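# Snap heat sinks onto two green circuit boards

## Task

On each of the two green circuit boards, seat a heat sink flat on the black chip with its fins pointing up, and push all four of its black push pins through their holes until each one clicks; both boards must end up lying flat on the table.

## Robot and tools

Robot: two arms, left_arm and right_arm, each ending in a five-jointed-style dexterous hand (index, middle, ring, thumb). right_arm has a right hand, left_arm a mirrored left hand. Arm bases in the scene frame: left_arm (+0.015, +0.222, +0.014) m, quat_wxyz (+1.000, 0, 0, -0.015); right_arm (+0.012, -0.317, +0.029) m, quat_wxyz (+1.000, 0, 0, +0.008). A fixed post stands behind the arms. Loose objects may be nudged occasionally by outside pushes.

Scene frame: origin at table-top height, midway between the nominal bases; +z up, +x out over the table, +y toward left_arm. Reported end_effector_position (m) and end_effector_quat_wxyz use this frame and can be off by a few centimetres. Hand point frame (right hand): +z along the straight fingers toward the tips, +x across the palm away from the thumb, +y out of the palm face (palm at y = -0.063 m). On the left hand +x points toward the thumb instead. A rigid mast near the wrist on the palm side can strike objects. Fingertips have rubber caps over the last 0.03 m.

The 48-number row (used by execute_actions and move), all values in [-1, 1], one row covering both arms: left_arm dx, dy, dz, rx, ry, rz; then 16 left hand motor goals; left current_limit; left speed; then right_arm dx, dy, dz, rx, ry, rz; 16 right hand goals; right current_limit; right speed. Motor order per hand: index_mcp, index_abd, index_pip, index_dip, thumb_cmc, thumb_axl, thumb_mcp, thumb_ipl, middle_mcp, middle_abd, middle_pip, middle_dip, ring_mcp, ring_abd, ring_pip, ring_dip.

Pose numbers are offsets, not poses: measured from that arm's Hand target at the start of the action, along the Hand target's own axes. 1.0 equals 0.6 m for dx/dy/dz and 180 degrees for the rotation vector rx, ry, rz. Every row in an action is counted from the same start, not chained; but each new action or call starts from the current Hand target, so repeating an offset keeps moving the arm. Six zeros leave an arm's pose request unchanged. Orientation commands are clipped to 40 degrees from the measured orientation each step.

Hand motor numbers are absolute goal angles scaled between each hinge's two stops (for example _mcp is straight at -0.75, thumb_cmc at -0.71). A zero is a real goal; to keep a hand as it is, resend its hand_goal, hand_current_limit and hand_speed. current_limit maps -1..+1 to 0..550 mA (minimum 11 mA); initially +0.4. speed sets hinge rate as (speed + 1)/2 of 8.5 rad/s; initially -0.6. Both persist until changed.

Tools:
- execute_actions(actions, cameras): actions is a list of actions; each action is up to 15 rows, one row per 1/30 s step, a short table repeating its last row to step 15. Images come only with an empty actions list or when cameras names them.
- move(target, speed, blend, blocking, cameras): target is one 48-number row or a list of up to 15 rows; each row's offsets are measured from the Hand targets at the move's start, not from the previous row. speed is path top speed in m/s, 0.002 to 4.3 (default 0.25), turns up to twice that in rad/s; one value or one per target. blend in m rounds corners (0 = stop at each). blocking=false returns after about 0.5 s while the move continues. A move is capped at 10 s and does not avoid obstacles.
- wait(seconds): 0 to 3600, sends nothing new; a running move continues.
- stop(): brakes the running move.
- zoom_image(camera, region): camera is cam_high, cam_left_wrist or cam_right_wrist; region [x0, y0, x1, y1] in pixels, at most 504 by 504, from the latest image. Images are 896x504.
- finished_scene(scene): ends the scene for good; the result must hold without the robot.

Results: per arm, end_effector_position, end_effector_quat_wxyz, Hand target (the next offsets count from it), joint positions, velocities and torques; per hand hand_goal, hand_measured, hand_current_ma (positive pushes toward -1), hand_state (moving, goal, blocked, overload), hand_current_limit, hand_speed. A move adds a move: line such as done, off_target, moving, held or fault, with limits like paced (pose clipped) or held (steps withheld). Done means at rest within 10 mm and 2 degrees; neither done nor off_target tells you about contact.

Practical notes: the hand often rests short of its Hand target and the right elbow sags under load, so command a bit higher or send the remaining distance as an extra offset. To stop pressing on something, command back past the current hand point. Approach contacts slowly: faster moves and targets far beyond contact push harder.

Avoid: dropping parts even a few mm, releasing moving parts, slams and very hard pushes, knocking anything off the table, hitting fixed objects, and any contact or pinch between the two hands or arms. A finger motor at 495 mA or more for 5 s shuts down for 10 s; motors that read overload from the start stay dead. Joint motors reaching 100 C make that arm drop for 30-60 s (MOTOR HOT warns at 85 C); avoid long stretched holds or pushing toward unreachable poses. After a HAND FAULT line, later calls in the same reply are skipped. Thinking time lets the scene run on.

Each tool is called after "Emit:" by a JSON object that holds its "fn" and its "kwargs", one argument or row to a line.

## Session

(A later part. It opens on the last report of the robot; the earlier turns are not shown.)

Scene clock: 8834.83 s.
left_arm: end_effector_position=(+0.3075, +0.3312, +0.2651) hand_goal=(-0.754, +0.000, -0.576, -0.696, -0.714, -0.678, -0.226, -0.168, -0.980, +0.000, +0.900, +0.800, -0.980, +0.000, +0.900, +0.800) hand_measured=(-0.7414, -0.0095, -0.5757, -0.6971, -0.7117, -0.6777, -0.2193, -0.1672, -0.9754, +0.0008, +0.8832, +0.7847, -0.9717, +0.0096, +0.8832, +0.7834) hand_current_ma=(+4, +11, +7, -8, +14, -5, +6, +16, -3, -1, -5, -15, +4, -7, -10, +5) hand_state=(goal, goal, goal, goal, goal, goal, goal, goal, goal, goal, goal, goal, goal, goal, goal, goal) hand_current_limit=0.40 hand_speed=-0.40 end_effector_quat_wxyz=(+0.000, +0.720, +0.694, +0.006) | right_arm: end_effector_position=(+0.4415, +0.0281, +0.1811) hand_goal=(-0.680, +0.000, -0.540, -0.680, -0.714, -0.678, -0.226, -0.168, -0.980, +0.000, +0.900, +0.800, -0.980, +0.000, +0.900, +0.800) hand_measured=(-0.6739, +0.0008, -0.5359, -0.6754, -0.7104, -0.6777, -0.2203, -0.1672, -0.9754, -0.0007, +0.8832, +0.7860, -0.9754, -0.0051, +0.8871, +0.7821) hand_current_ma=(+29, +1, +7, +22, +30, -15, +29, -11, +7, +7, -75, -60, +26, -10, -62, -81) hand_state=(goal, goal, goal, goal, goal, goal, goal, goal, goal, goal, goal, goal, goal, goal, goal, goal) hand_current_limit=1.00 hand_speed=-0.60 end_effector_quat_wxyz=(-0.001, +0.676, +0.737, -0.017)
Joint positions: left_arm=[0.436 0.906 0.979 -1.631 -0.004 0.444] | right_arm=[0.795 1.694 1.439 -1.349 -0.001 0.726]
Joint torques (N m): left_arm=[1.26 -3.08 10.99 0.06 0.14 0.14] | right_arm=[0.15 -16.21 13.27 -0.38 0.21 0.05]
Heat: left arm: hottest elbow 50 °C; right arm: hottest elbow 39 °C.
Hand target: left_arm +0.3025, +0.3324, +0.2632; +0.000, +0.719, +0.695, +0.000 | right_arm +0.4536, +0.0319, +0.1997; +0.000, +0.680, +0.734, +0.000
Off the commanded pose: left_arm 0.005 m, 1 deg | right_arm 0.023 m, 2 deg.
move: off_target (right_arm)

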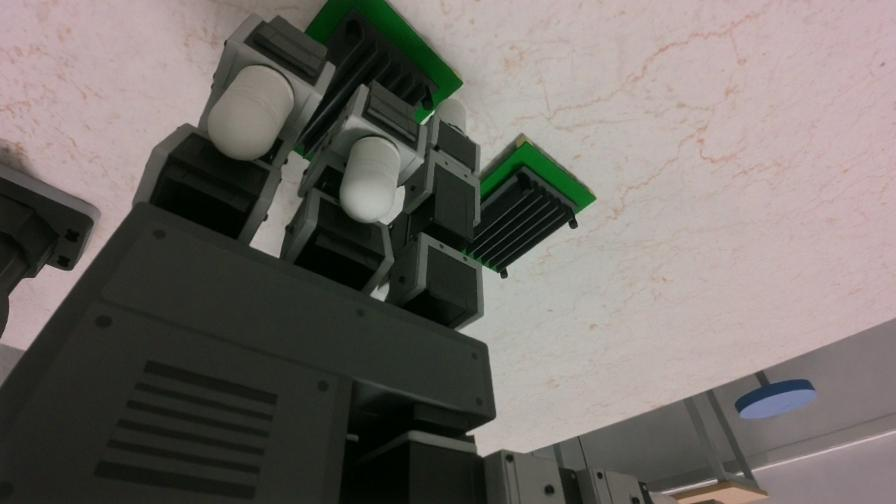

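Emit:
{"fn": "move", "kwargs": {
  "target": [0,0,0,0,0,0,-0.754,0,-0.576,-0.696,-0.714,-0.678,-0.226,-0.168,-0.98,0,0.9,0.8,-0.98,0,0.9,0.8,0.4,-0.4,-0.003,-0.008,-0.01,0,0,0,-0.754,0,-0.576,-0.696,-0.714,-0.678,-0.226,-0.168,-0.98,0,0.9,0.8,-0.98,0,0.9,0.8,1.0,-0.4],
  "speed": 0.05,
  "cameras": ["cam_right_wrist"]
}}

Emit:
{"fn": "zoom_image", "kwargs": {
  "camera": "cam_right_wrist",
  "region": [370, 50, 490, 140]
}}

Scene clock: 8881.80 s.
left_arm: end_effector_position=(+0.3075, +0.3312, +0.2651) hand_goal=(-0.754, +0.000, -0.576, -0.696, -0.714, -0.678, -0.226, -0.168, -0.980, +0.000, +0.900, +0.800, -0.980, +0.000, +0.900, +0.800) hand_measured=(-0.7402, -0.0095, -0.5770, -0.6971, -0.7117, -0.6777, -0.2203, -0.1681, -0.9754, -0.0007, +0.8832, +0.7860, -0.9717, +0.0110, +0.8832, +0.7834) hand_current_ma=(+0, +2, -5, -7, +6, -1, -2, +7, -2, -7, -1, -5, -9, +4, -8, +2) hand_state=(goal, goal, goal, goal, goal, goal, goal, goal, goal, goal, goal, goal, goal, goal, goal, goal) hand_current_limit=0.40 hand_speed=-0.40 end_effector_quat_wxyz=(+0.000, +0.720, +0.694, +0.006) | right_arm: end_effector_position=(+0.4393, +0.0256, +0.1883) hand_goal=(-0.754, +0.000, -0.576, -0.696, -0.714, -0.678, -0.226, -0.168, -0.980, +0.000, +0.900, +0.800, -0.980, +0.000, +0.900, +0.800) hand_measured=(-0.7486, +0.0037, -0.5718, -0.6920, -0.7104, -0.6788, -0.2203, -0.1672, -0.9754, +0.0008, +0.8845, +0.7860, -0.9754, -0.0051, +0.8858, +0.7821) hand_current_ma=(+25, +10, +14, +27, +28, -9, +23, -8, +11, -2, -67, -63, +18, -14, -60, -77) hand_state=(goal, goal, goal, goal, goal, goal, goal, goal, goal, goal, goal, goal, goal, goal, goal, goal) hand_current_limit=1.00 hand_speed=-0.40 end_effector_quat_wxyz=(+0.000, +0.676, +0.737, -0.016)
Joint positions: left_arm=[0.436 0.906 0.979 -1.631 -0.004 0.444] | right_arm=[0.795 1.68 1.439 -1.361 0 0.726]
Joint torques (N m): left_arm=[2.37 -2.49 11 -0.05 0.21 0.09] | right_arm=[0.5 -16.15 13.03 -0.39 0.17 0.08]
Heat: left arm: hottest elbow 50 °C; right arm: hottest elbow 42 °C.
Hand target: left_arm +0.3025, +0.3324, +0.2632; +0.000, +0.719, +0.695, +0.000 | right_arm +0.4490, +0.0297, +0.2056; +0.000, +0.680, +0.734, +0.000
Off the commanded pose: left_arm 0.005 m, 1 deg | right_arm 0.020 m, 2 deg.
move: off_target (right_arm)

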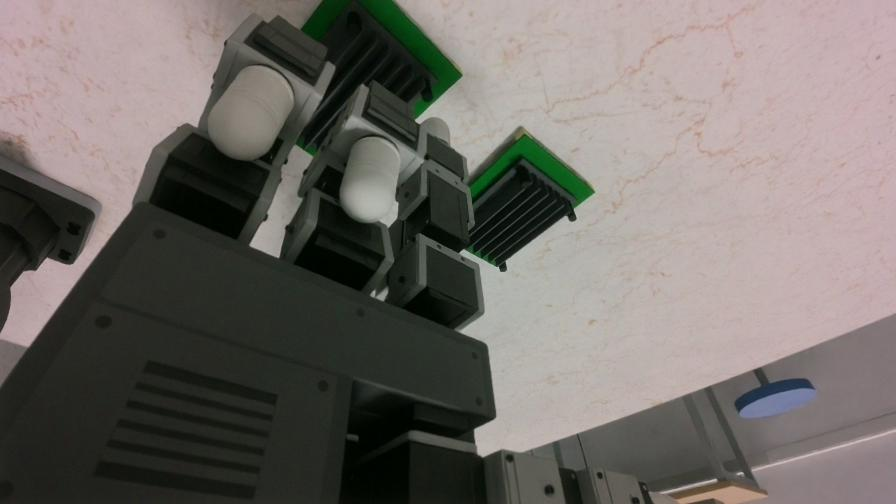

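Scaled by 4.200 from the camera's image (finer frame: 1280x720).

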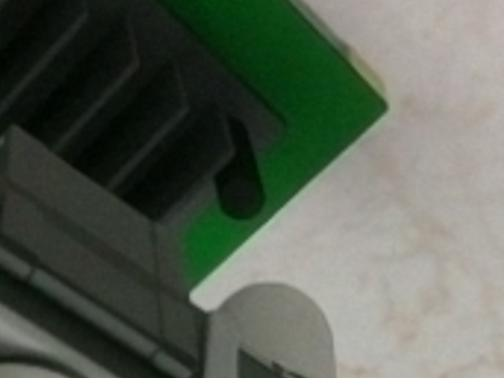

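Emit:
{"fn": "move", "kwargs": {
  "target": [
    [0,0,0,0,0,0,-0.754,0,-0.576,-0.696,-0.714,-0.678,-0.226,-0.168,-0.98,0,0.9,0.8,-0.98,0,0.9,0.8,0.4,-0.4,0,0,-0.1,0,0,0,-0.98,0,0.9,0.8,-0.714,-0.678,-0.226,-0.168,-0.98,0,0.9,0.8,-0.98,0,0.9,0.8,1.0,-0.4],
    [0,0,0,0,0,0,-0.754,0,-0.576,-0.696,-0.714,-0.678,-0.226,-0.168,-0.98,0,0.9,0.8,-0.98,0,0.9,0.8,0.4,-0.4,0.0855,-0.3152,0.0,0.0012,0.203,-0.2297,-0.98,0,0.9,0.8,-0.714,-0.678,-0.226,-0.168,-0.98,0,0.9,0.8,-0.98,0,0.9,0.8,1.0,-0.4],
    [0,0,0,0,0,0,-0.754,0,-0.576,-0.696,-0.714,-0.678,-0.226,-0.168,-0.98,0,0.9,0.8,-0.98,0,0.9,0.8,0.4,-0.4,0.0855,-0.3152,0.1673,0.0012,0.203,-0.2297,-0.98,0,0.9,0.8,-0.714,-0.678,-0.226,-0.168,-0.98,0,0.9,0.8,-0.98,0,0.9,0.8,1.0,-0.4]
  ],
  "speed": [0.08,0.15,0.08],
  "cameras": ["cam_right_wrist"]
}}

Scene clock: 8904.97 s.
left_arm: end_effector_position=(+0.3075, +0.3312, +0.2651) hand_goal=(-0.754, +0.000, -0.576, -0.696, -0.714, -0.678, -0.226, -0.168, -0.980, +0.000, +0.900, +0.800, -0.980, +0.000, +0.900, +0.800) hand_measured=(-0.7414, -0.0080, -0.5770, -0.6971, -0.7117, -0.6767, -0.2193, -0.1672, -0.9754, +0.0008, +0.8832, +0.7860, -0.9730, +0.0096, +0.8845, +0.7834) hand_current_ma=(+0, +5, +2, -6, +7, -2, +8, +9, +6, -5, -7, -6, -6, +0, +0, +4) hand_state=(goal, goal, goal, goal, goal, goal, goal, goal, goal, goal, goal, goal, goal, goal, goal, goal) hand_current_limit=0.40 hand_speed=-0.40 end_effector_quat_wxyz=(+0.000, +0.720, +0.694, +0.006) | right_arm: end_effector_position=(+0.2629, +0.0628, +0.1130) hand_goal=(-0.980, +0.000, +0.900, +0.800, -0.714, -0.678, -0.226, -0.168, -0.980, +0.000, +0.900, +0.800, -0.980, +0.000, +0.900, +0.800) hand_measured=(-0.9754, +0.0023, +0.8871, +0.7821, -0.7167, -0.6788, -0.2203, -0.1672, -0.9754, -0.0007, +0.8845, +0.7860, -0.9754, -0.0051, +0.8871, +0.7809) hand_current_ma=(+17, +8, -63, -71, -2, -9, +23, +2, +13, +6, -72, -59, +21, -11, -65, -79) hand_state=(goal, goal, goal, goal, goal, goal, goal, goal, goal, goal, goal, goal, goal, goal, goal, goal) hand_current_limit=1.00 hand_speed=-0.40 end_effector_quat_wxyz=(-0.223, +0.355, +0.883, +0.213)
Joint positions: left_arm=[0.436 0.906 0.979 -1.631 -0.004 0.444] | right_arm=[0.829 1.326 0.697 -0.656 -0.565 0.124]
Joint torques (N m): left_arm=[2.08 -2.67 11.11 -0.02 0.07 0.09] | right_arm=[2.37 -7.3 8.57 1.16 -0.5 -0.08]
Heat: left arm: hottest elbow 50 °C; right arm: hottest elbow 43 °C.
Hand target: left_arm +0.3025, +0.3324, +0.2632; +0.000, +0.719, +0.695, +0.000 | right_arm +0.2567, +0.0664, +0.1052; -0.226, +0.347, +0.886, +0.207
Off the commanded pose: left_arm 0.005 m, 1 deg | right_arm 0.011 m, 1 deg.
move: off_target (right_arm)

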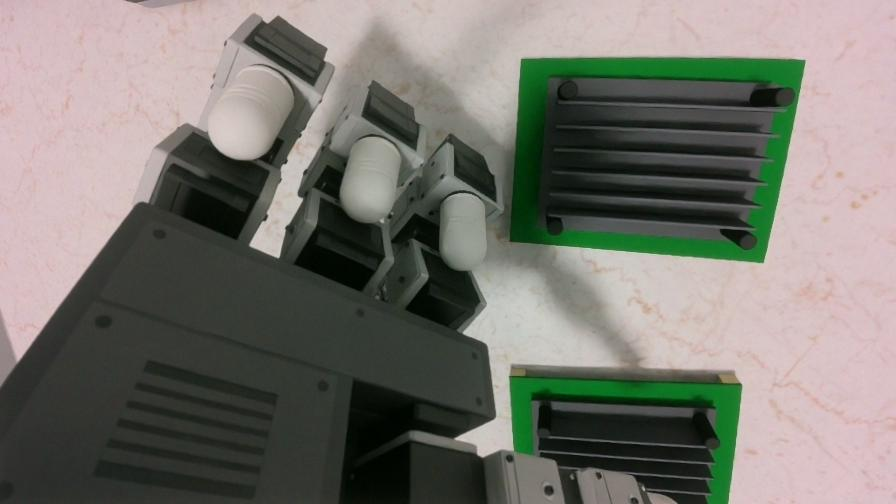

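Emit:
{"fn": "zoom_image", "kwargs": {
  "camera": "cam_right_wrist",
  "region": [500, 40, 620, 130]
}}

Emit:
{"fn": "zoom_image", "kwargs": {
  "camera": "cam_right_wrist",
  "region": [710, 40, 830, 130]
}}

Emit:
{"fn": "zoom_image", "kwargs": {
  "camera": "cam_right_wrist",
  "region": [680, 190, 800, 280]
}}

Emit:
{"fn": "zoom_image", "kwargs": {
  "camera": "cam_right_wrist",
  "region": [490, 170, 610, 260]
}}

Scaled by 4.200 from the camera's image (finer frame: 1280x720).

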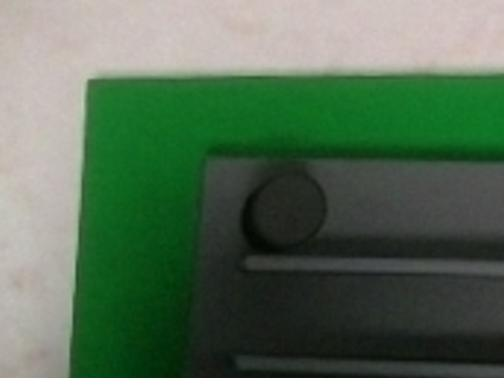

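Scaled by 4.200 from the camera's image (finer frame: 1280x720).

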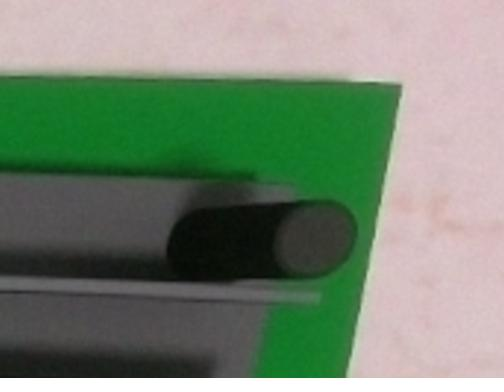

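Scaled by 4.200 from the camera's image (finer frame: 1280x720).

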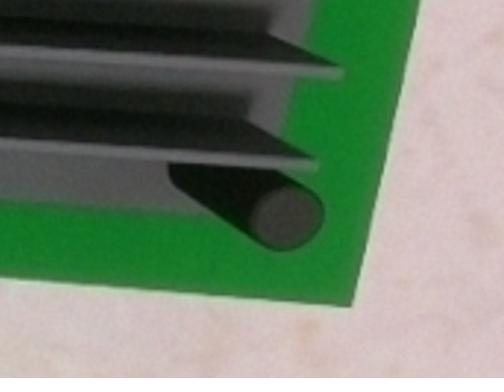

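Scaled by 4.200 from the camera's image (finer frame: 1280x720).

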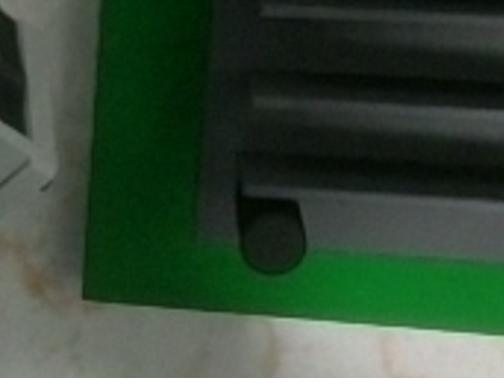

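Emit:
{"fn": "move", "kwargs": {
  "target": [
    [0,0,0,0,0,0,-0.754,0,-0.576,-0.696,-0.714,-0.678,-0.226,-0.168,-0.98,0,0.9,0.8,-0.98,0,0.9,0.8,0.4,-0.4,0.0896,0.0352,-0.1357,0,0,0,-0.98,0,0.9,0.8,-0.714,-0.678,-0.226,-0.168,-0.98,0,0.9,0.8,-0.98,0,0.9,0.8,1.0,-0.4],
    [0,0,0,0,0,0,-0.754,0,-0.576,-0.696,-0.714,-0.678,-0.226,-0.168,-0.98,0,0.9,0.8,-0.98,0,0.9,0.8,0.4,-0.4,0.024,0.1987,-0.1372,-0.0012,-0.203,0.2297,-0.754,0,-0.576,-0.696,-0.714,-0.678,-0.226,-0.168,-0.98,0,0.9,0.8,-0.98,0,0.9,0.8,1.0,-0.4]
  ],
  "speed": [0.08,0.15],
  "cameras": ["cam_right_wrist"]
}}

Emit:
{"fn": "zoom_image", "kwargs": {
  "camera": "cam_right_wrist",
  "region": [370, 50, 490, 140]
}}

Scene clock: 9030.80 s.
left_arm: end_effector_position=(+0.3075, +0.3312, +0.2651) hand_goal=(-0.754, +0.000, -0.576, -0.696, -0.714, -0.678, -0.226, -0.168, -0.980, +0.000, +0.900, +0.800, -0.980, +0.000, +0.900, +0.800) hand_measured=(-0.7414, -0.0080, -0.5770, -0.6971, -0.7117, -0.6777, -0.2203, -0.1672, -0.9754, +0.0008, +0.8832, +0.7860, -0.9730, +0.0096, +0.8832, +0.7834) hand_current_ma=(+2, +5, +1, -16, +11, +1, +5, -1, -1, +1, -4, -14, -3, -1, -4, -1) hand_state=(goal, goal, goal, goal, goal, goal, goal, goal, goal, goal, goal, goal, goal, goal, goal, goal) hand_current_limit=0.40 hand_speed=-0.40 end_effector_quat_wxyz=(+0.000, +0.720, +0.694, +0.006) | right_arm: end_effector_position=(+0.3524, +0.0956, +0.2011) hand_goal=(-0.754, +0.000, -0.576, -0.696, -0.714, -0.678, -0.226, -0.168, -0.980, +0.000, +0.900, +0.800, -0.980, +0.000, +0.900, +0.800) hand_measured=(-0.7486, +0.0037, -0.5757, -0.6983, -0.7167, -0.6788, -0.2203, -0.1672, -0.9766, +0.0008, +0.8845, +0.7872, -0.9742, -0.0051, +0.8858, +0.7821) hand_current_ma=(+24, +12, -2, -3, +7, -10, +15, -5, +11, +5, -76, -57, +17, -15, -59, -75) hand_state=(goal, goal, goal, goal, goal, goal, goal, goal, goal, goal, goal, goal, goal, goal, goal, goal) hand_current_limit=1.00 hand_speed=-0.40 end_effector_quat_wxyz=(+0.001, +0.681, +0.732, -0.003)
Joint positions: left_arm=[0.436 0.906 0.979 -1.631 -0.004 0.444] | right_arm=[1.022 1.669 1.456 -1.364 0 0.967]
Joint torques (N m): left_arm=[2.02 -3.43 11.06 0.18 0.15 0.1] | right_arm=[2.32 -13.45 13.55 -0.32 0.16 0.13]
Heat: left arm: hottest elbow 50 °C; right arm: hottest elbow 40 °C.
Hand target: left_arm +0.3025, +0.3324, +0.2632; +0.000, +0.719, +0.695, +0.000 | right_arm +0.3529, +0.1109, +0.2049; +0.000, +0.680, +0.734, +0.000
Off the commanded pose: left_arm 0.005 m, 1 deg | right_arm 0.016 m, 1 deg.
move: off_target (right_arm); target 2's new numbers were sent with right_arm's hand 0.016 m and 0 deg from that target

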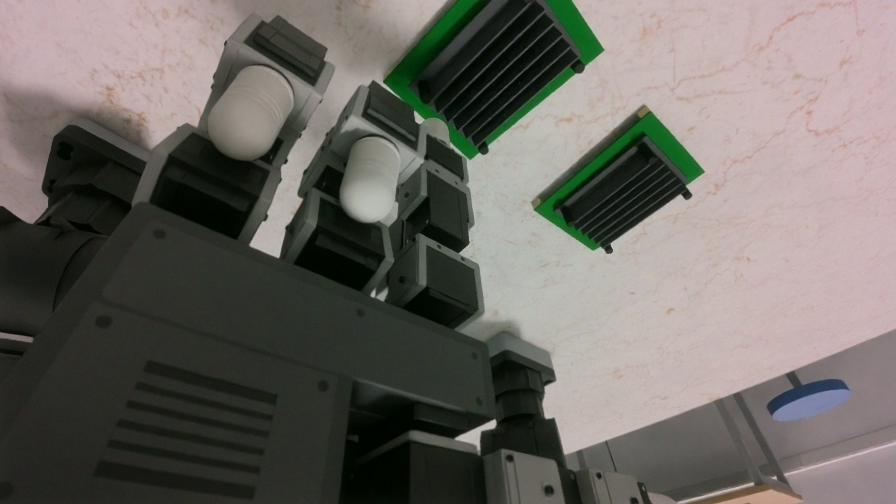

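Scaled by 4.200 from the camera's image (finer frame: 1280x720).

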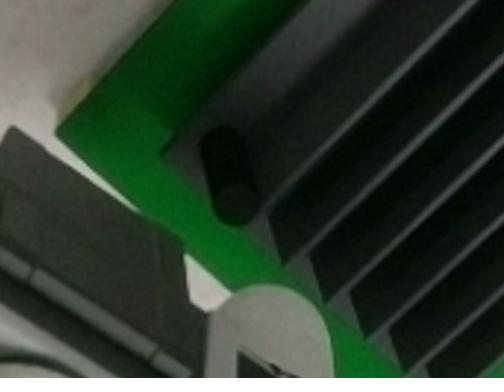

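Emit:
{"fn": "move", "kwargs": {
  "target": [0,0,0,0,0,0,-0.754,0,-0.576,-0.696,-0.714,-0.678,-0.226,-0.168,-0.98,0,0.9,0.8,-0.98,0,0.9,0.8,0.4,-0.4,0.0133,0.001,0.0167,0,0,0,-0.754,0,-0.576,-0.696,-0.714,-0.678,-0.226,-0.168,-0.98,0,0.9,0.8,-0.98,0,0.9,0.8,1.0,-0.4],
  "speed": 0.04
}}

Emit:
{"fn": "wait", "kwargs": {
  "seconds": 0.1,
  "cameras": ["cam_right_wrist"]
}}

Emit:
{"fn": "zoom_image", "kwargs": {
  "camera": "cam_right_wrist",
  "region": [370, 50, 490, 140]
}}

Scene clock: 9046.40 s.
left_arm: end_effector_position=(+0.3075, +0.3312, +0.2651) hand_goal=(-0.754, +0.000, -0.576, -0.696, -0.714, -0.678, -0.226, -0.168, -0.980, +0.000, +0.900, +0.800, -0.980, +0.000, +0.900, +0.800) hand_measured=(-0.7402, -0.0080, -0.5770, -0.6971, -0.7117, -0.6767, -0.2203, -0.1681, -0.9742, +0.0008, +0.8832, +0.7872, -0.9705, +0.0096, +0.8832, +0.7847) hand_current_ma=(+3, +2, -2, -3, +9, +5, +4, +3, -10, -1, -2, -18, -7, +6, -3, -1) hand_state=(goal, goal, goal, goal, goal, goal, goal, goal, goal, goal, goal, goal, goal, goal, goal, goal) hand_current_limit=0.40 hand_speed=-0.40 end_effector_quat_wxyz=(+0.000, +0.720, +0.694, +0.006) | right_arm: end_effector_position=(+0.3508, +0.0972, +0.1944) hand_goal=(-0.754, +0.000, -0.576, -0.696, -0.714, -0.678, -0.226, -0.168, -0.980, +0.000, +0.900, +0.800, -0.980, +0.000, +0.900, +0.800) hand_measured=(-0.7486, +0.0037, -0.5757, -0.6983, -0.7154, -0.6788, -0.2203, -0.1681, -0.9754, +0.0008, +0.8832, +0.7872, -0.9742, -0.0051, +0.8858, +0.7821) hand_current_ma=(+25, +8, -1, -1, +4, -14, +21, -3, +14, +7, -71, -56, +22, -7, -60, -78) hand_state=(goal, goal, goal, goal, goal, goal, goal, goal, goal, goal, goal, goal, goal, goal, goal, goal) hand_current_limit=1.00 hand_speed=-0.40 end_effector_quat_wxyz=(+0.002, +0.681, +0.732, -0.010)
Joint positions: left_arm=[0.436 0.906 0.979 -1.631 -0.004 0.444] | right_arm=[1.026 1.683 1.456 -1.364 0 0.971]
Joint torques (N m): left_arm=[3.55 -2.96 10.8 0.29 0.19 0.08] | right_arm=[1.2 -15.79 10.24 -0.06 0.14 0.05]
Heat: left arm: hottest elbow 50 °C; right arm: hottest elbow 42 °C.
Hand target: left_arm +0.3025, +0.3324, +0.2632; +0.000, +0.719, +0.695, +0.000 | right_arm +0.3511, +0.0968, +0.1962; +0.002, +0.681, +0.732, -0.008 (not the last commanded pose)
Off the commanded pose: left_arm 0.005 m, 1 deg | right_arm 0.022 m, 1 deg.
move: held (right_arm; a check stopped the path); limits=held
pose unreachable (right arm): on one or more control steps of this call, first in action 0 (counted from 0), this arm could not follow its commanded pose, so it was not sent that pose on those steps. It may still have moved: this result reports where it is.
cause: moving toward the commanded pose would bring a part of the arm too close to another arm (a part of this arm just beyond joint 4 (wrist pitch) and a part of the left arm just beyond its joint 6 (wrist roll), 26 mm apart when this arm was first held).

Scene clock: 9046.50 s.
left_arm: end_effector_position=(+0.3075, +0.3312, +0.2651) hand_goal=(-0.754, +0.000, -0.576, -0.696, -0.714, -0.678, -0.226, -0.168, -0.980, +0.000, +0.900, +0.800, -0.980, +0.000, +0.900, +0.800) hand_measured=(-0.7402, -0.0080, -0.5757, -0.6971, -0.7104, -0.6767, -0.2193, -0.1681, -0.9742, +0.0008, +0.8832, +0.7860, -0.9717, +0.0096, +0.8845, +0.7821) hand_current_ma=(-2, -1, -5, -6, +11, +3, -1, +12, +3, -6, +2, -11, +2, +5, +0, -2) hand_state=(goal, goal, goal, goal, goal, goal, goal, goal, goal, goal, goal, goal, goal, goal, goal, goal) hand_current_limit=0.40 hand_speed=-0.40 end_effector_quat_wxyz=(+0.000, +0.720, +0.694, +0.006) | right_arm: end_effector_position=(+0.3508, +0.0972, +0.1944) hand_goal=(-0.754, +0.000, -0.576, -0.696, -0.714, -0.678, -0.226, -0.168, -0.980, +0.000, +0.900, +0.800, -0.980, +0.000, +0.900, +0.800) hand_measured=(-0.7486, +0.0037, -0.5757, -0.6983, -0.7154, -0.6788, -0.2203, -0.1672, -0.9754, +0.0008, +0.8832, +0.7860, -0.9742, -0.0051, +0.8858, +0.7809) hand_current_ma=(+22, +21, -4, +1, +4, -9, +25, -7, +9, -1, -72, -50, +23, -9, -58, -78) hand_state=(goal, goal, goal, goal, goal, goal, goal, goal, goal, goal, goal, goal, goal, goal, goal, goal) hand_current_limit=1.00 hand_speed=-0.40 end_effector_quat_wxyz=(+0.002, +0.681, +0.732, -0.010)
Joint positions: left_arm=[0.436 0.906 0.979 -1.631 -0.004 0.444] | right_arm=[1.026 1.683 1.456 -1.364 0 0.971]
Joint torques (N m): left_arm=[1.55 -3.14 10.92 0.16 0.19 -0.03] | right_arm=[1.14 -16.15 10.02 -0.02 0.14 0.05]
Heat: left arm: hottest elbow 50 °C; right arm: hottest elbow 42 °C.
Hand target: left_arm +0.3025, +0.3324, +0.2632; +0.000, +0.719, +0.695, +0.000 | right_arm +0.3511, +0.0968, +0.1962; +0.002, +0.681, +0.732, -0.008 (not the last commanded pose)
Off the commanded pose: left_arm 0.005 m, 1 deg | right_arm 0.022 m, 1 deg.
wait: 0.10 s; no rest

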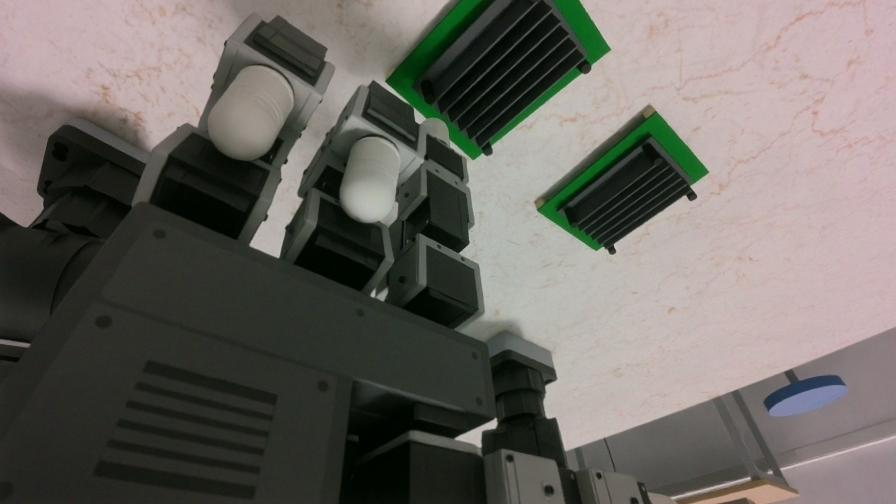

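Scaled by 4.200 from the camera's image (finer frame: 1280x720).

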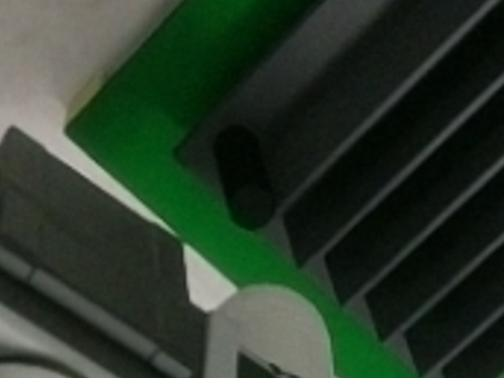

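Emit:
{"fn": "move", "kwargs": {
  "target": [0.163,-0.122,-0.0333,0,0,0,-0.754,0,-0.576,-0.696,-0.714,-0.678,-0.226,-0.168,-0.98,0,0.9,0.8,-0.98,0,0.9,0.8,0.4,-0.4,0,0,0,0,0,0,-0.754,0,-0.576,-0.696,-0.714,-0.678,-0.226,-0.168,-0.98,0,0.9,0.8,-0.98,0,0.9,0.8,1.0,-0.4],
  "speed": 0.12
}}

Emit:
{"fn": "move", "kwargs": {
  "target": [0,0,0,0,0,0,-0.754,0,-0.576,-0.696,-0.714,-0.678,-0.226,-0.168,-0.98,0,0.9,0.8,-0.98,0,0.9,0.8,0.4,-0.4,0.038,0.003,0.005,-0.002,0.003,0.0055,-0.754,0,-0.576,-0.696,-0.714,-0.678,-0.226,-0.168,-0.98,0,0.9,0.8,-0.98,0,0.9,0.8,1.0,-0.4],
  "speed": 0.04,
  "cameras": ["cam_right_wrist"]
}}

Emit:
{"fn": "zoom_image", "kwargs": {
  "camera": "cam_right_wrist",
  "region": [370, 50, 490, 140]
}}

Scene clock: 9060.63 s.
left_arm: end_effector_position=(+0.2295, +0.4234, +0.2673) hand_goal=(-0.754, +0.000, -0.576, -0.696, -0.714, -0.678, -0.226, -0.168, -0.980, +0.000, +0.900, +0.800, -0.980, +0.000, +0.900, +0.800) hand_measured=(-0.7414, -0.0095, -0.5757, -0.6983, -0.7104, -0.6767, -0.2203, -0.1672, -0.9754, +0.0008, +0.8832, +0.7860, -0.9717, +0.0110, +0.8832, +0.7834) hand_current_ma=(-6, +5, +6, -4, +5, +3, +5, +15, +0, -3, -6, -11, -3, -4, -5, -5) hand_state=(goal, goal, goal, goal, goal, goal, goal, goal, goal, goal, goal, goal, goal, goal, goal, goal) hand_current_limit=0.40 hand_speed=-0.40 end_effector_quat_wxyz=(+0.000, +0.720, +0.694, -0.010) | right_arm: end_effector_position=(+0.3508, +0.0972, +0.1944) hand_goal=(-0.754, +0.000, -0.576, -0.696, -0.714, -0.678, -0.226, -0.168, -0.980, +0.000, +0.900, +0.800, -0.980, +0.000, +0.900, +0.800) hand_measured=(-0.7486, +0.0037, -0.5744, -0.6983, -0.7154, -0.6788, -0.2203, -0.1672, -0.9754, -0.0007, +0.8845, +0.7860, -0.9754, -0.0051, +0.8871, +0.7821) hand_current_ma=(+23, +12, -6, -4, +4, -11, +14, -4, +8, +0, -71, -60, +23, -12, -62, -82) hand_state=(goal, goal, goal, goal, goal, goal, goal, goal, goal, goal, goal, goal, goal, goal, goal, goal) hand_current_limit=1.00 hand_speed=-0.40 end_effector_quat_wxyz=(+0.002, +0.681, +0.732, -0.010)
Joint positions: left_arm=[0.98 0.921 0.999 -1.668 -0.004 0.987] | right_arm=[1.026 1.683 1.456 -1.364 0 0.971]
Joint torques (N m): left_arm=[1.2 -2.08 15.27 0.34 0.2 0.09] | right_arm=[0.97 -16.03 9.94 -0.03 0.14 0.05]
Heat: left arm: hottest elbow 50 °C; right arm: hottest elbow 42 °C.
Hand target: left_arm +0.2327, +0.4326, +0.2831; +0.000, +0.719, +0.695, +0.000 | right_arm +0.3511, +0.0968, +0.1962; +0.002, +0.681, +0.732, -0.008
Off the commanded pose: left_arm 0.019 m, 1 deg | right_arm 0.002 m, 0 deg.
move: off_target (left_arm)

Scene clock: 9061.87 s.
left_arm: end_effector_position=(+0.2296, +0.4233, +0.2673) hand_goal=(-0.754, +0.000, -0.576, -0.696, -0.714, -0.678, -0.226, -0.168, -0.980, +0.000, +0.900, +0.800, -0.980, +0.000, +0.900, +0.800) hand_measured=(-0.7414, -0.0080, -0.5770, -0.6971, -0.7104, -0.6767, -0.2203, -0.1672, -0.9754, +0.0008, +0.8845, +0.7860, -0.9705, +0.0110, +0.8832, +0.7834) hand_current_ma=(+2, +3, -1, -7, +11, +3, +0, +8, +1, -3, -15, -16, -5, -1, -2, +9) hand_state=(goal, goal, goal, goal, goal, goal, goal, goal, goal, goal, goal, goal, goal, goal, goal, goal) hand_current_limit=0.40 hand_speed=-0.40 end_effector_quat_wxyz=(+0.000, +0.720, +0.694, -0.010) | right_arm: end_effector_position=(+0.3491, +0.1009, +0.1893) hand_goal=(-0.754, +0.000, -0.576, -0.696, -0.714, -0.678, -0.226, -0.168, -0.980, +0.000, +0.900, +0.800, -0.980, +0.000, +0.900, +0.800) hand_measured=(-0.7486, +0.0037, -0.5744, -0.6983, -0.7154, -0.6788, -0.2212, -0.1672, -0.9754, -0.0007, +0.8832, +0.7860, -0.9742, -0.0051, +0.8871, +0.7809) hand_current_ma=(+24, +8, +2, +1, -2, -11, +19, -6, +1, +3, -74, -55, +21, -12, -57, -78) hand_state=(goal, goal, goal, goal, goal, goal, goal, goal, goal, goal, goal, goal, goal, goal, goal, goal) hand_current_limit=1.00 hand_speed=-0.40 end_effector_quat_wxyz=(+0.003, +0.689, +0.724, -0.013)
Joint positions: left_arm=[0.98 0.921 0.999 -1.668 -0.004 0.988] | right_arm=[1.034 1.701 1.467 -1.364 0 1.001]
Joint torques (N m): left_arm=[3.14 -1.79 15.2 0.18 0.22 0.06] | right_arm=[2.32 -13.92 13.37 0.2 0.12 0.15]
Heat: left arm: hottest elbow 50 °C; right arm: hottest elbow 42 °C.
Hand target: left_arm +0.2327, +0.4326, +0.2831; +0.000, +0.719, +0.695, +0.000 | right_arm +0.3512, +0.1197, +0.1929; +0.001, +0.688, +0.726, -0.002
Off the commanded pose: left_arm 0.019 m, 1 deg | right_arm 0.019 m, 1 deg.
move: off_target (right_arm)

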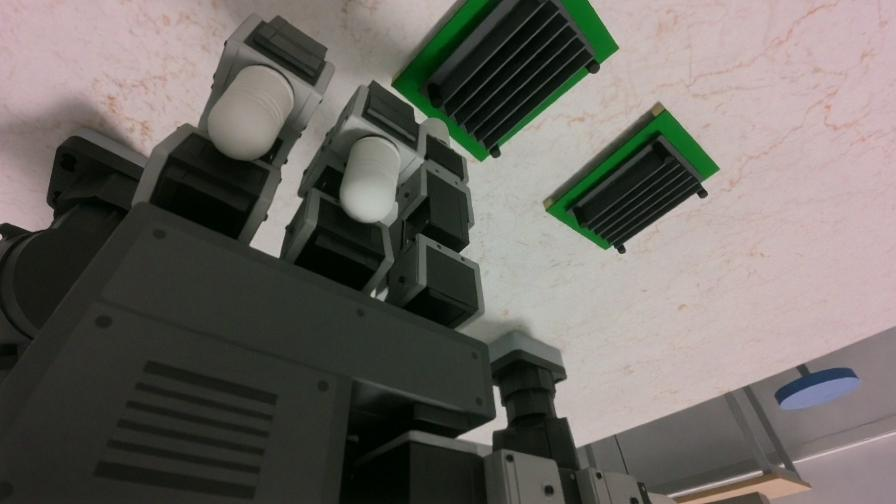

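Scaled by 4.200 from the camera's image (finer frame: 1280x720).

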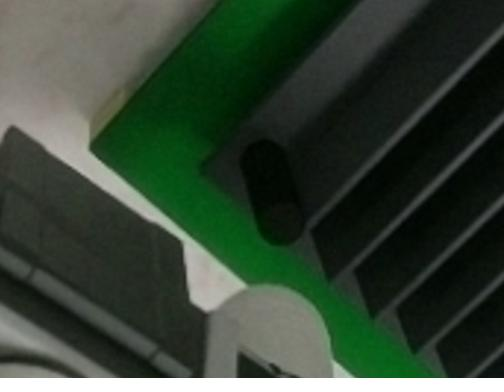

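Emit:
{"fn": "move", "kwargs": {
  "target": [0,0,0,0,0,0,-0.754,0,-0.576,-0.696,-0.714,-0.678,-0.226,-0.168,-0.98,0,0.9,0.8,-0.98,0,0.9,0.8,0.4,-0.4,0.0137,0.01225,0.0133,0,0,0,-0.754,-0.04,-0.576,-0.696,-0.714,-0.678,-0.226,-0.168,-0.98,0,0.9,0.8,-0.98,0,0.9,0.8,1.0,-0.4],
  "speed": 0.04,
  "cameras": ["cam_right_wrist"]
}}

Emit:
{"fn": "zoom_image", "kwargs": {
  "camera": "cam_right_wrist",
  "region": [370, 50, 490, 140]
}}

Scene clock: 9086.83 s.
left_arm: end_effector_position=(+0.2296, +0.4233, +0.2673) hand_goal=(-0.754, +0.000, -0.576, -0.696, -0.714, -0.678, -0.226, -0.168, -0.980, +0.000, +0.900, +0.800, -0.980, +0.000, +0.900, +0.800) hand_measured=(-0.7414, -0.0080, -0.5757, -0.6971, -0.7117, -0.6777, -0.2193, -0.1672, -0.9742, +0.0008, +0.8832, +0.7860, -0.9717, +0.0096, +0.8845, +0.7834) hand_current_ma=(-3, +0, +2, -10, +7, -11, +4, +5, +0, -12, -6, -9, -12, -1, -4, -1) hand_state=(goal, goal, goal, goal, goal, goal, goal, goal, goal, goal, goal, goal, goal, goal, goal, goal) hand_current_limit=0.40 hand_speed=-0.40 end_effector_quat_wxyz=(+0.000, +0.720, +0.694, -0.010) | right_arm: end_effector_position=(+0.3542, +0.1098, +0.1816) hand_goal=(-0.754, -0.040, -0.576, -0.696, -0.714, -0.678, -0.226, -0.168, -0.980, +0.000, +0.900, +0.800, -0.980, +0.000, +0.900, +0.800) hand_measured=(-0.7486, -0.0329, -0.5744, -0.6983, -0.7154, -0.6788, -0.2203, -0.1672, -0.9754, -0.0007, +0.8832, +0.7860, -0.9754, -0.0051, +0.8871, +0.7809) hand_current_ma=(+20, +7, +1, -3, -1, -10, +25, +1, +12, +6, -72, -56, +27, -13, -64, -83) hand_state=(goal, goal, goal, goal, goal, goal, goal, goal, goal, goal, goal, goal, goal, goal, goal, goal) hand_current_limit=1.00 hand_speed=-0.40 end_effector_quat_wxyz=(+0.004, +0.689, +0.724, -0.014)
Joint positions: left_arm=[0.98 0.921 0.999 -1.668 -0.004 0.988] | right_arm=[1.034 1.733 1.49 -1.357 0 1.001]
Joint torques (N m): left_arm=[1.26 -1.49 15.32 -0.01 0.24 0.1] | right_arm=[2.08 -14.33 13.38 0.27 0.13 0.11]
Heat: left arm: hottest elbow 51 °C; right arm: hottest elbow 43 °C.
Hand target: left_arm +0.2327, +0.4326, +0.2831; +0.000, +0.719, +0.695, +0.000 | right_arm +0.3581, +0.1282, +0.1849; +0.001, +0.688, +0.726, -0.002
Off the commanded pose: left_arm 0.019 m, 1 deg | right_arm 0.019 m, 1 deg.
move: off_target (right_arm)

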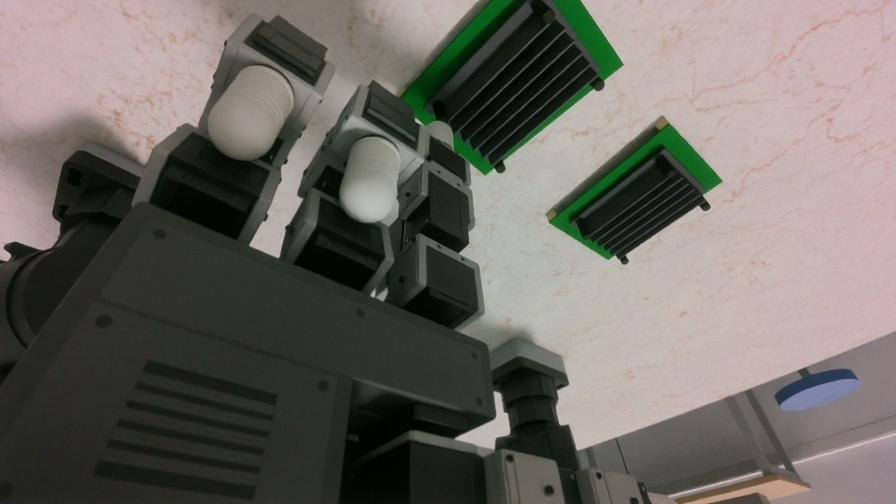

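Scaled by 4.200 from the camera's image (finer frame: 1280x720).

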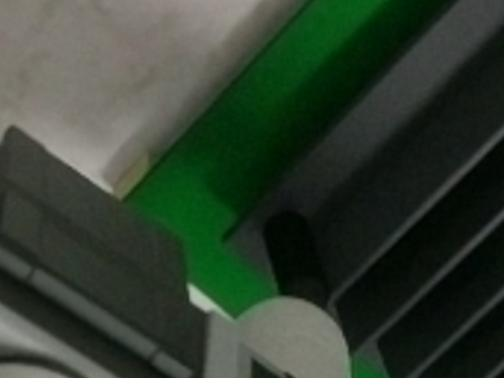

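Emit:
{"fn": "move", "kwargs": {
  "target": [0,0,0,0,0,0,-0.754,0,-0.576,-0.696,-0.714,-0.678,-0.226,-0.168,-0.98,0,0.9,0.8,-0.98,0,0.9,0.8,0.4,-0.4,0.0037,0.0033,0.0067,0,0,-0.011,-0.754,-0.04,-0.576,-0.696,-0.714,-0.678,-0.226,-0.168,-0.98,0,0.9,0.8,-0.98,0,0.9,0.8,1.0,-0.4],
  "speed": 0.04,
  "cameras": ["cam_right_wrist"]
}}

Emit:
{"fn": "zoom_image", "kwargs": {
  "camera": "cam_right_wrist",
  "region": [370, 50, 490, 140]
}}

Scene clock: 9105.40 s.
left_arm: end_effector_position=(+0.2296, +0.4233, +0.2673) hand_goal=(-0.754, +0.000, -0.576, -0.696, -0.714, -0.678, -0.226, -0.168, -0.980, +0.000, +0.900, +0.800, -0.980, +0.000, +0.900, +0.800) hand_measured=(-0.7426, -0.0095, -0.5770, -0.6971, -0.7104, -0.6777, -0.2193, -0.1672, -0.9754, +0.0023, +0.8832, +0.7847, -0.9717, +0.0110, +0.8845, +0.7847) hand_current_ma=(-1, -1, -7, -11, +11, -5, +13, -1, +2, -6, -9, -8, -7, +1, -6, -2) hand_state=(goal, goal, goal, goal, goal, goal, goal, goal, goal, goal, goal, goal, goal, goal, goal, goal) hand_current_limit=0.40 hand_speed=-0.40 end_effector_quat_wxyz=(+0.000, +0.720, +0.694, -0.010) | right_arm: end_effector_position=(+0.3557, +0.1136, +0.1818) hand_goal=(-0.754, -0.040, -0.576, -0.696, -0.714, -0.678, -0.226, -0.168, -0.980, +0.000, +0.900, +0.800, -0.980, +0.000, +0.900, +0.800) hand_measured=(-0.7486, -0.0329, -0.5757, -0.6971, -0.7154, -0.6788, -0.2203, -0.1672, -0.9754, +0.0008, +0.8832, +0.7872, -0.9754, -0.0051, +0.8871, +0.7821) hand_current_ma=(+24, +15, +1, -2, -5, -7, +17, -6, +12, +2, -75, -55, +22, -19, -57, -78) hand_state=(goal, goal, goal, goal, goal, goal, goal, goal, goal, goal, goal, goal, goal, goal, goal, goal) hand_current_limit=1.00 hand_speed=-0.40 end_effector_quat_wxyz=(+0.002, +0.682, +0.732, -0.010)
Joint positions: left_arm=[0.98 0.921 0.999 -1.668 -0.004 0.988] | right_arm=[1.034 1.733 1.49 -1.348 0 0.98]
Joint torques (N m): left_arm=[2.84 -2.43 15.27 -0.18 0.15 0.11] | right_arm=[1.73 -14.15 12.82 0.32 0.13 -0.06]
Heat: left arm: hottest elbow 52 °C; right arm: hottest elbow 43 °C.
Hand target: left_arm +0.2327, +0.4326, +0.2831; +0.000, +0.719, +0.695, +0.000 | right_arm +0.3599, +0.1306, +0.1808; +0.001, +0.675, +0.738, -0.002
Off the commanded pose: left_arm 0.019 m, 1 deg | right_arm 0.018 m, 1 deg.
move: off_target (right_arm)

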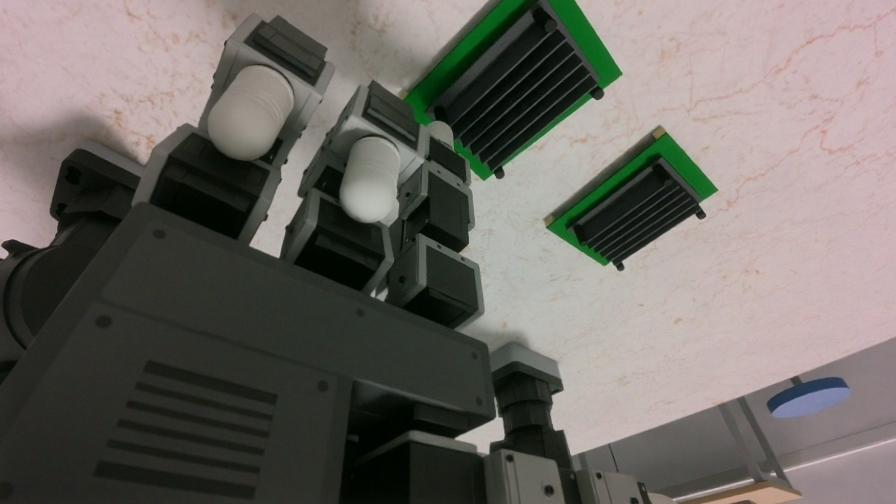

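Scaled by 4.200 from the camera's image (finer frame: 1280x720).

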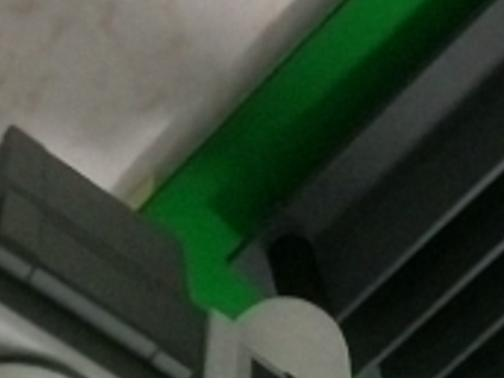

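Emit:
{"fn": "move", "kwargs": {
  "target": [0,0,0,0,0,0,-0.754,0,-0.576,-0.696,-0.714,-0.678,-0.226,-0.168,-0.98,0,0.9,0.8,-0.98,0,0.9,0.8,0.4,-0.4,-0.035,0.0354,-0.0067,0,0,0,-0.754,0,-0.576,-0.696,-0.714,-0.678,-0.226,-0.168,-0.98,0,0.9,0.8,-0.98,0,0.9,0.8,1.0,-0.4],
  "speed": 0.04,
  "cameras": ["cam_right_wrist"]
}}

Emit:
{"fn": "zoom_image", "kwargs": {
  "camera": "cam_right_wrist",
  "region": [370, 50, 490, 140]
}}

Scene clock: 9122.03 s.
left_arm: end_effector_position=(+0.2296, +0.4233, +0.2673) hand_goal=(-0.754, +0.000, -0.576, -0.696, -0.714, -0.678, -0.226, -0.168, -0.980, +0.000, +0.900, +0.800, -0.980, +0.000, +0.900, +0.800) hand_measured=(-0.7414, -0.0080, -0.5757, -0.6983, -0.7117, -0.6777, -0.2203, -0.1681, -0.9754, +0.0008, +0.8832, +0.7847, -0.9730, +0.0096, +0.8832, +0.7834) hand_current_ma=(-2, +6, -5, -12, +9, +0, -2, +3, +2, -1, -16, -10, -3, -3, -8, +0) hand_state=(goal, goal, goal, goal, goal, goal, goal, goal, goal, goal, goal, goal, goal, goal, goal, goal) hand_current_limit=0.40 hand_speed=-0.40 end_effector_quat_wxyz=(+0.000, +0.720, +0.694, -0.010) | right_arm: end_effector_position=(+0.3721, +0.1056, +0.1817) hand_goal=(-0.754, +0.000, -0.576, -0.696, -0.714, -0.678, -0.226, -0.168, -0.980, +0.000, +0.900, +0.800, -0.980, +0.000, +0.900, +0.800) hand_measured=(-0.7486, +0.0008, -0.5757, -0.6983, -0.7104, -0.6788, -0.2203, -0.1672, -0.9754, +0.0008, +0.8832, +0.7860, -0.9754, -0.0051, +0.8858, +0.7809) hand_current_ma=(+23, +5, -1, -4, +23, -8, +24, -10, +8, -1, -73, -56, +25, -14, -61, -83) hand_state=(goal, goal, goal, goal, goal, goal, goal, goal, goal, goal, goal, goal, goal, goal, goal, goal) hand_current_limit=1.00 hand_speed=-0.40 end_effector_quat_wxyz=(+0.002, +0.674, +0.738, -0.010)
Joint positions: left_arm=[0.98 0.921 0.999 -1.668 -0.004 0.988] | right_arm=[0.998 1.733 1.49 -1.348 0.001 0.924]
Joint torques (N m): left_arm=[1.9 -2.02 15.25 0.28 0.25 0.07] | right_arm=[0.15 -15.27 12.23 0.1 0.14 -0.04]
Heat: left arm: hottest elbow 52 °C; right arm: hottest elbow 44 °C.
Hand target: left_arm +0.2327, +0.4326, +0.2831; +0.000, +0.719, +0.695, +0.000 | right_arm +0.3829, +0.1116, +0.1849; +0.001, +0.675, +0.738, -0.002
Off the commanded pose: left_arm 0.019 m, 1 deg | right_arm 0.013 m, 1 deg.
move: off_target (right_arm)

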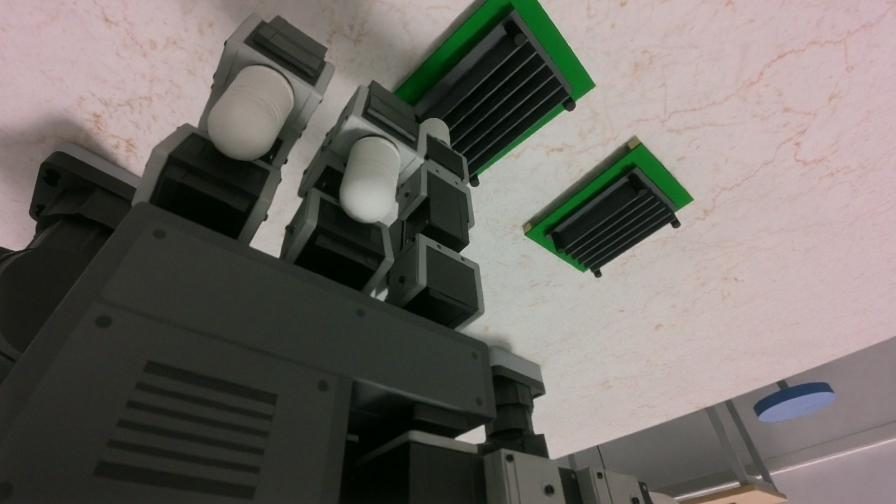

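Scaled by 4.200 from the camera's image (finer frame: 1280x720).

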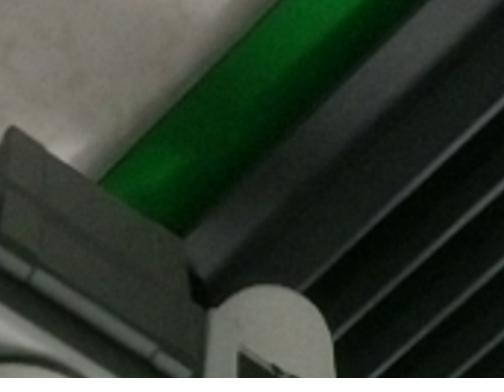

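Emit:
{"fn": "move", "kwargs": {
  "target": [0,0,0,0,0,0,-0.754,0,-0.576,-0.696,-0.714,-0.678,-0.226,-0.168,-0.98,0,0.9,0.8,-0.98,0,0.9,0.8,0.4,-0.4,0.0195,-0.040,0,0,0,0,-0.754,0,-0.576,-0.696,-0.714,-0.678,-0.226,-0.168,-0.98,0,0.9,0.8,-0.98,0,0.9,0.8,1.0,-0.4],
  "speed": 0.04,
  "cameras": ["cam_right_wrist"]
}}

Emit:
{"fn": "zoom_image", "kwargs": {
  "camera": "cam_right_wrist",
  "region": [370, 50, 490, 140]
}}

Scene clock: 9149.50 s.
left_arm: end_effector_position=(+0.2296, +0.4233, +0.2673) hand_goal=(-0.754, +0.000, -0.576, -0.696, -0.714, -0.678, -0.226, -0.168, -0.980, +0.000, +0.900, +0.800, -0.980, +0.000, +0.900, +0.800) hand_measured=(-0.7402, -0.0095, -0.5757, -0.6971, -0.7104, -0.6767, -0.2193, -0.1681, -0.9742, -0.0007, +0.8820, +0.7872, -0.9717, +0.0096, +0.8832, +0.7847) hand_current_ma=(-3, +6, +10, -2, +7, +1, -2, +10, -5, -5, -1, -12, -7, +4, -5, +1) hand_state=(goal, goal, goal, goal, goal, goal, goal, goal, goal, goal, goal, goal, goal, goal, goal, goal) hand_current_limit=0.40 hand_speed=-0.40 end_effector_quat_wxyz=(+0.000, +0.720, +0.694, -0.010) | right_arm: end_effector_position=(+0.3600, +0.1126, +0.1817) hand_goal=(-0.754, +0.000, -0.576, -0.696, -0.714, -0.678, -0.226, -0.168, -0.980, +0.000, +0.900, +0.800, -0.980, +0.000, +0.900, +0.800) hand_measured=(-0.7486, +0.0008, -0.5744, -0.6983, -0.7117, -0.6788, -0.2203, -0.1672, -0.9754, +0.0008, +0.8832, +0.7860, -0.9754, -0.0051, +0.8871, +0.7809) hand_current_ma=(+21, +3, -1, +2, +23, -7, +21, -1, +17, -2, -73, -61, +25, -15, -58, -80) hand_state=(goal, goal, goal, goal, goal, goal, goal, goal, goal, goal, goal, goal, goal, goal, goal, goal) hand_current_limit=1.00 hand_speed=-0.40 end_effector_quat_wxyz=(+0.002, +0.676, +0.737, -0.010)
Joint positions: left_arm=[0.98 0.921 0.999 -1.668 -0.004 0.988] | right_arm=[1.025 1.733 1.49 -1.348 0 0.954]
Joint torques (N m): left_arm=[2.67 -1.38 15.35 0.2 0.21 0.03] | right_arm=[2.08 -16.21 10.95 0.27 0.13 0.16]
Motor temperatures (°C): left_arm=[26 27 53 28 25 27] | right_arm=[26 33 44 26 23 27]
Heat: left arm: hottest elbow 53 °C; right arm: hottest elbow 44 °C.
Hand target: left_arm +0.2327, +0.4326, +0.2831; +0.000, +0.719, +0.695, +0.000 | right_arm +0.3581, +0.1210, +0.1849; +0.001, +0.675, +0.738, -0.002
Off the commanded pose: left_arm 0.019 m, 1 deg | right_arm 0.009 m, 1 deg.
move: done

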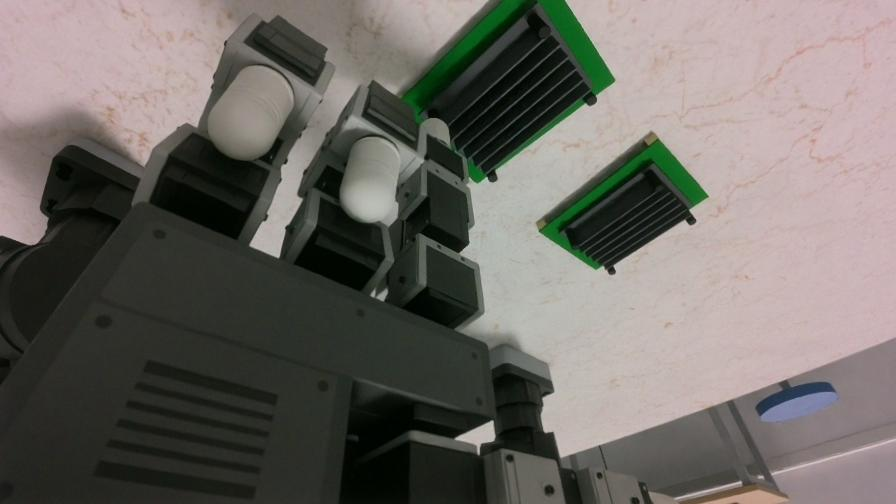

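Scaled by 4.200 from the camera's image (finer frame: 1280x720).

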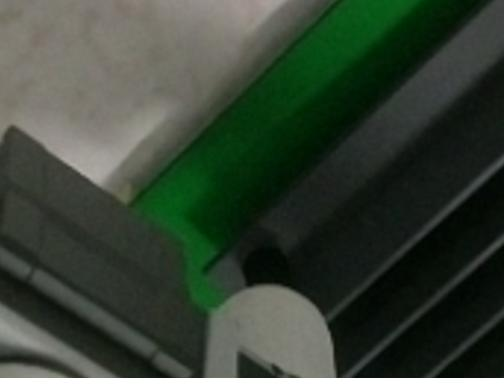

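Emit:
{"fn": "move", "kwargs": {
  "target": [0,0,0,0,0,0,-0.754,0,-0.576,-0.696,-0.714,-0.678,-0.226,-0.168,-0.98,0,0.9,0.8,-0.98,0,0.9,0.8,0.4,-0.4,-0.0082,-0.0095,0.0133,0,0,0,-0.754,0,-0.576,-0.696,-0.714,-0.678,-0.226,-0.168,-0.98,0,0.9,0.8,-0.98,0,0.9,0.8,1.0,-0.4],
  "speed": 0.04,
  "cameras": ["cam_right_wrist"]
}}

Emit:
{"fn": "zoom_image", "kwargs": {
  "camera": "cam_right_wrist",
  "region": [370, 50, 490, 140]
}}

Scene clock: 9160.40 s.
left_arm: end_effector_position=(+0.2296, +0.4233, +0.2673) hand_goal=(-0.754, +0.000, -0.576, -0.696, -0.714, -0.678, -0.226, -0.168, -0.980, +0.000, +0.900, +0.800, -0.980, +0.000, +0.900, +0.800) hand_measured=(-0.7426, -0.0095, -0.5770, -0.6971, -0.7104, -0.6767, -0.2193, -0.1672, -0.9742, -0.0007, +0.8832, +0.7872, -0.9717, +0.0096, +0.8832, +0.7834) hand_current_ma=(-1, -2, +3, -3, +6, -2, -2, +6, +2, -2, -6, -10, -3, -1, -11, +4) hand_state=(goal, goal, goal, goal, goal, goal, goal, goal, goal, goal, goal, goal, goal, goal, goal, goal) hand_current_limit=0.40 hand_speed=-0.40 end_effector_quat_wxyz=(+0.000, +0.720, +0.694, -0.010) | right_arm: end_effector_position=(+0.3593, +0.1116, +0.1756) hand_goal=(-0.754, +0.000, -0.576, -0.696, -0.714, -0.678, -0.226, -0.168, -0.980, +0.000, +0.900, +0.800, -0.980, +0.000, +0.900, +0.800) hand_measured=(-0.7486, +0.0008, -0.5744, -0.6983, -0.7117, -0.6788, -0.2203, -0.1672, -0.9754, +0.0008, +0.8832, +0.7860, -0.9754, -0.0051, +0.8858, +0.7809) hand_current_ma=(+20, -8, +0, -1, +20, -10, +23, -6, +4, +4, -70, -59, +18, -7, -61, -80) hand_state=(goal, goal, goal, goal, goal, goal, goal, goal, goal, goal, goal, goal, goal, goal, goal, goal) hand_current_limit=1.00 hand_speed=-0.40 end_effector_quat_wxyz=(+0.002, +0.677, +0.736, -0.007)
Joint positions: left_arm=[0.98 0.921 0.999 -1.668 -0.004 0.988] | right_arm=[1.025 1.731 1.47 -1.325 0 0.958]
Joint torques (N m): left_arm=[2.26 -1.79 15.32 -0.13 0.23 0.05] | right_arm=[2.37 -17.08 9.28 0.32 0.12 0.14]
Heat: left arm: hottest elbow 54 °C; right arm: hottest elbow 43 °C.
Hand target: left_arm +0.2327, +0.4326, +0.2831; +0.000, +0.719, +0.695, +0.000 | right_arm +0.3527, +0.1156, +0.1769; +0.001, +0.675, +0.738, -0.002
Off the commanded pose: left_arm 0.019 m, 1 deg | right_arm 0.008 m, 1 deg.
move: done

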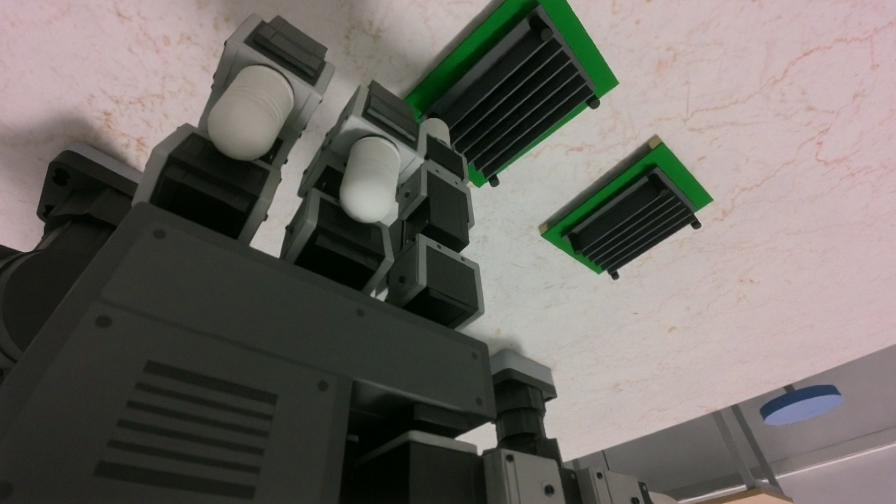

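Scaled by 4.200 from the camera's image (finer frame: 1280x720).

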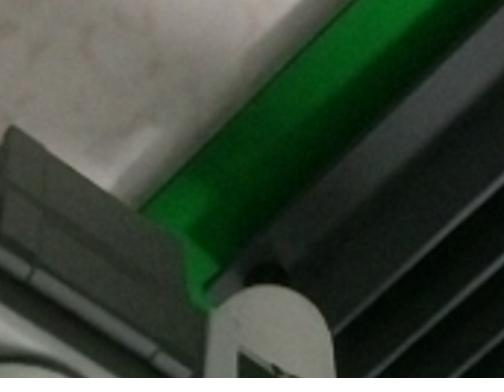

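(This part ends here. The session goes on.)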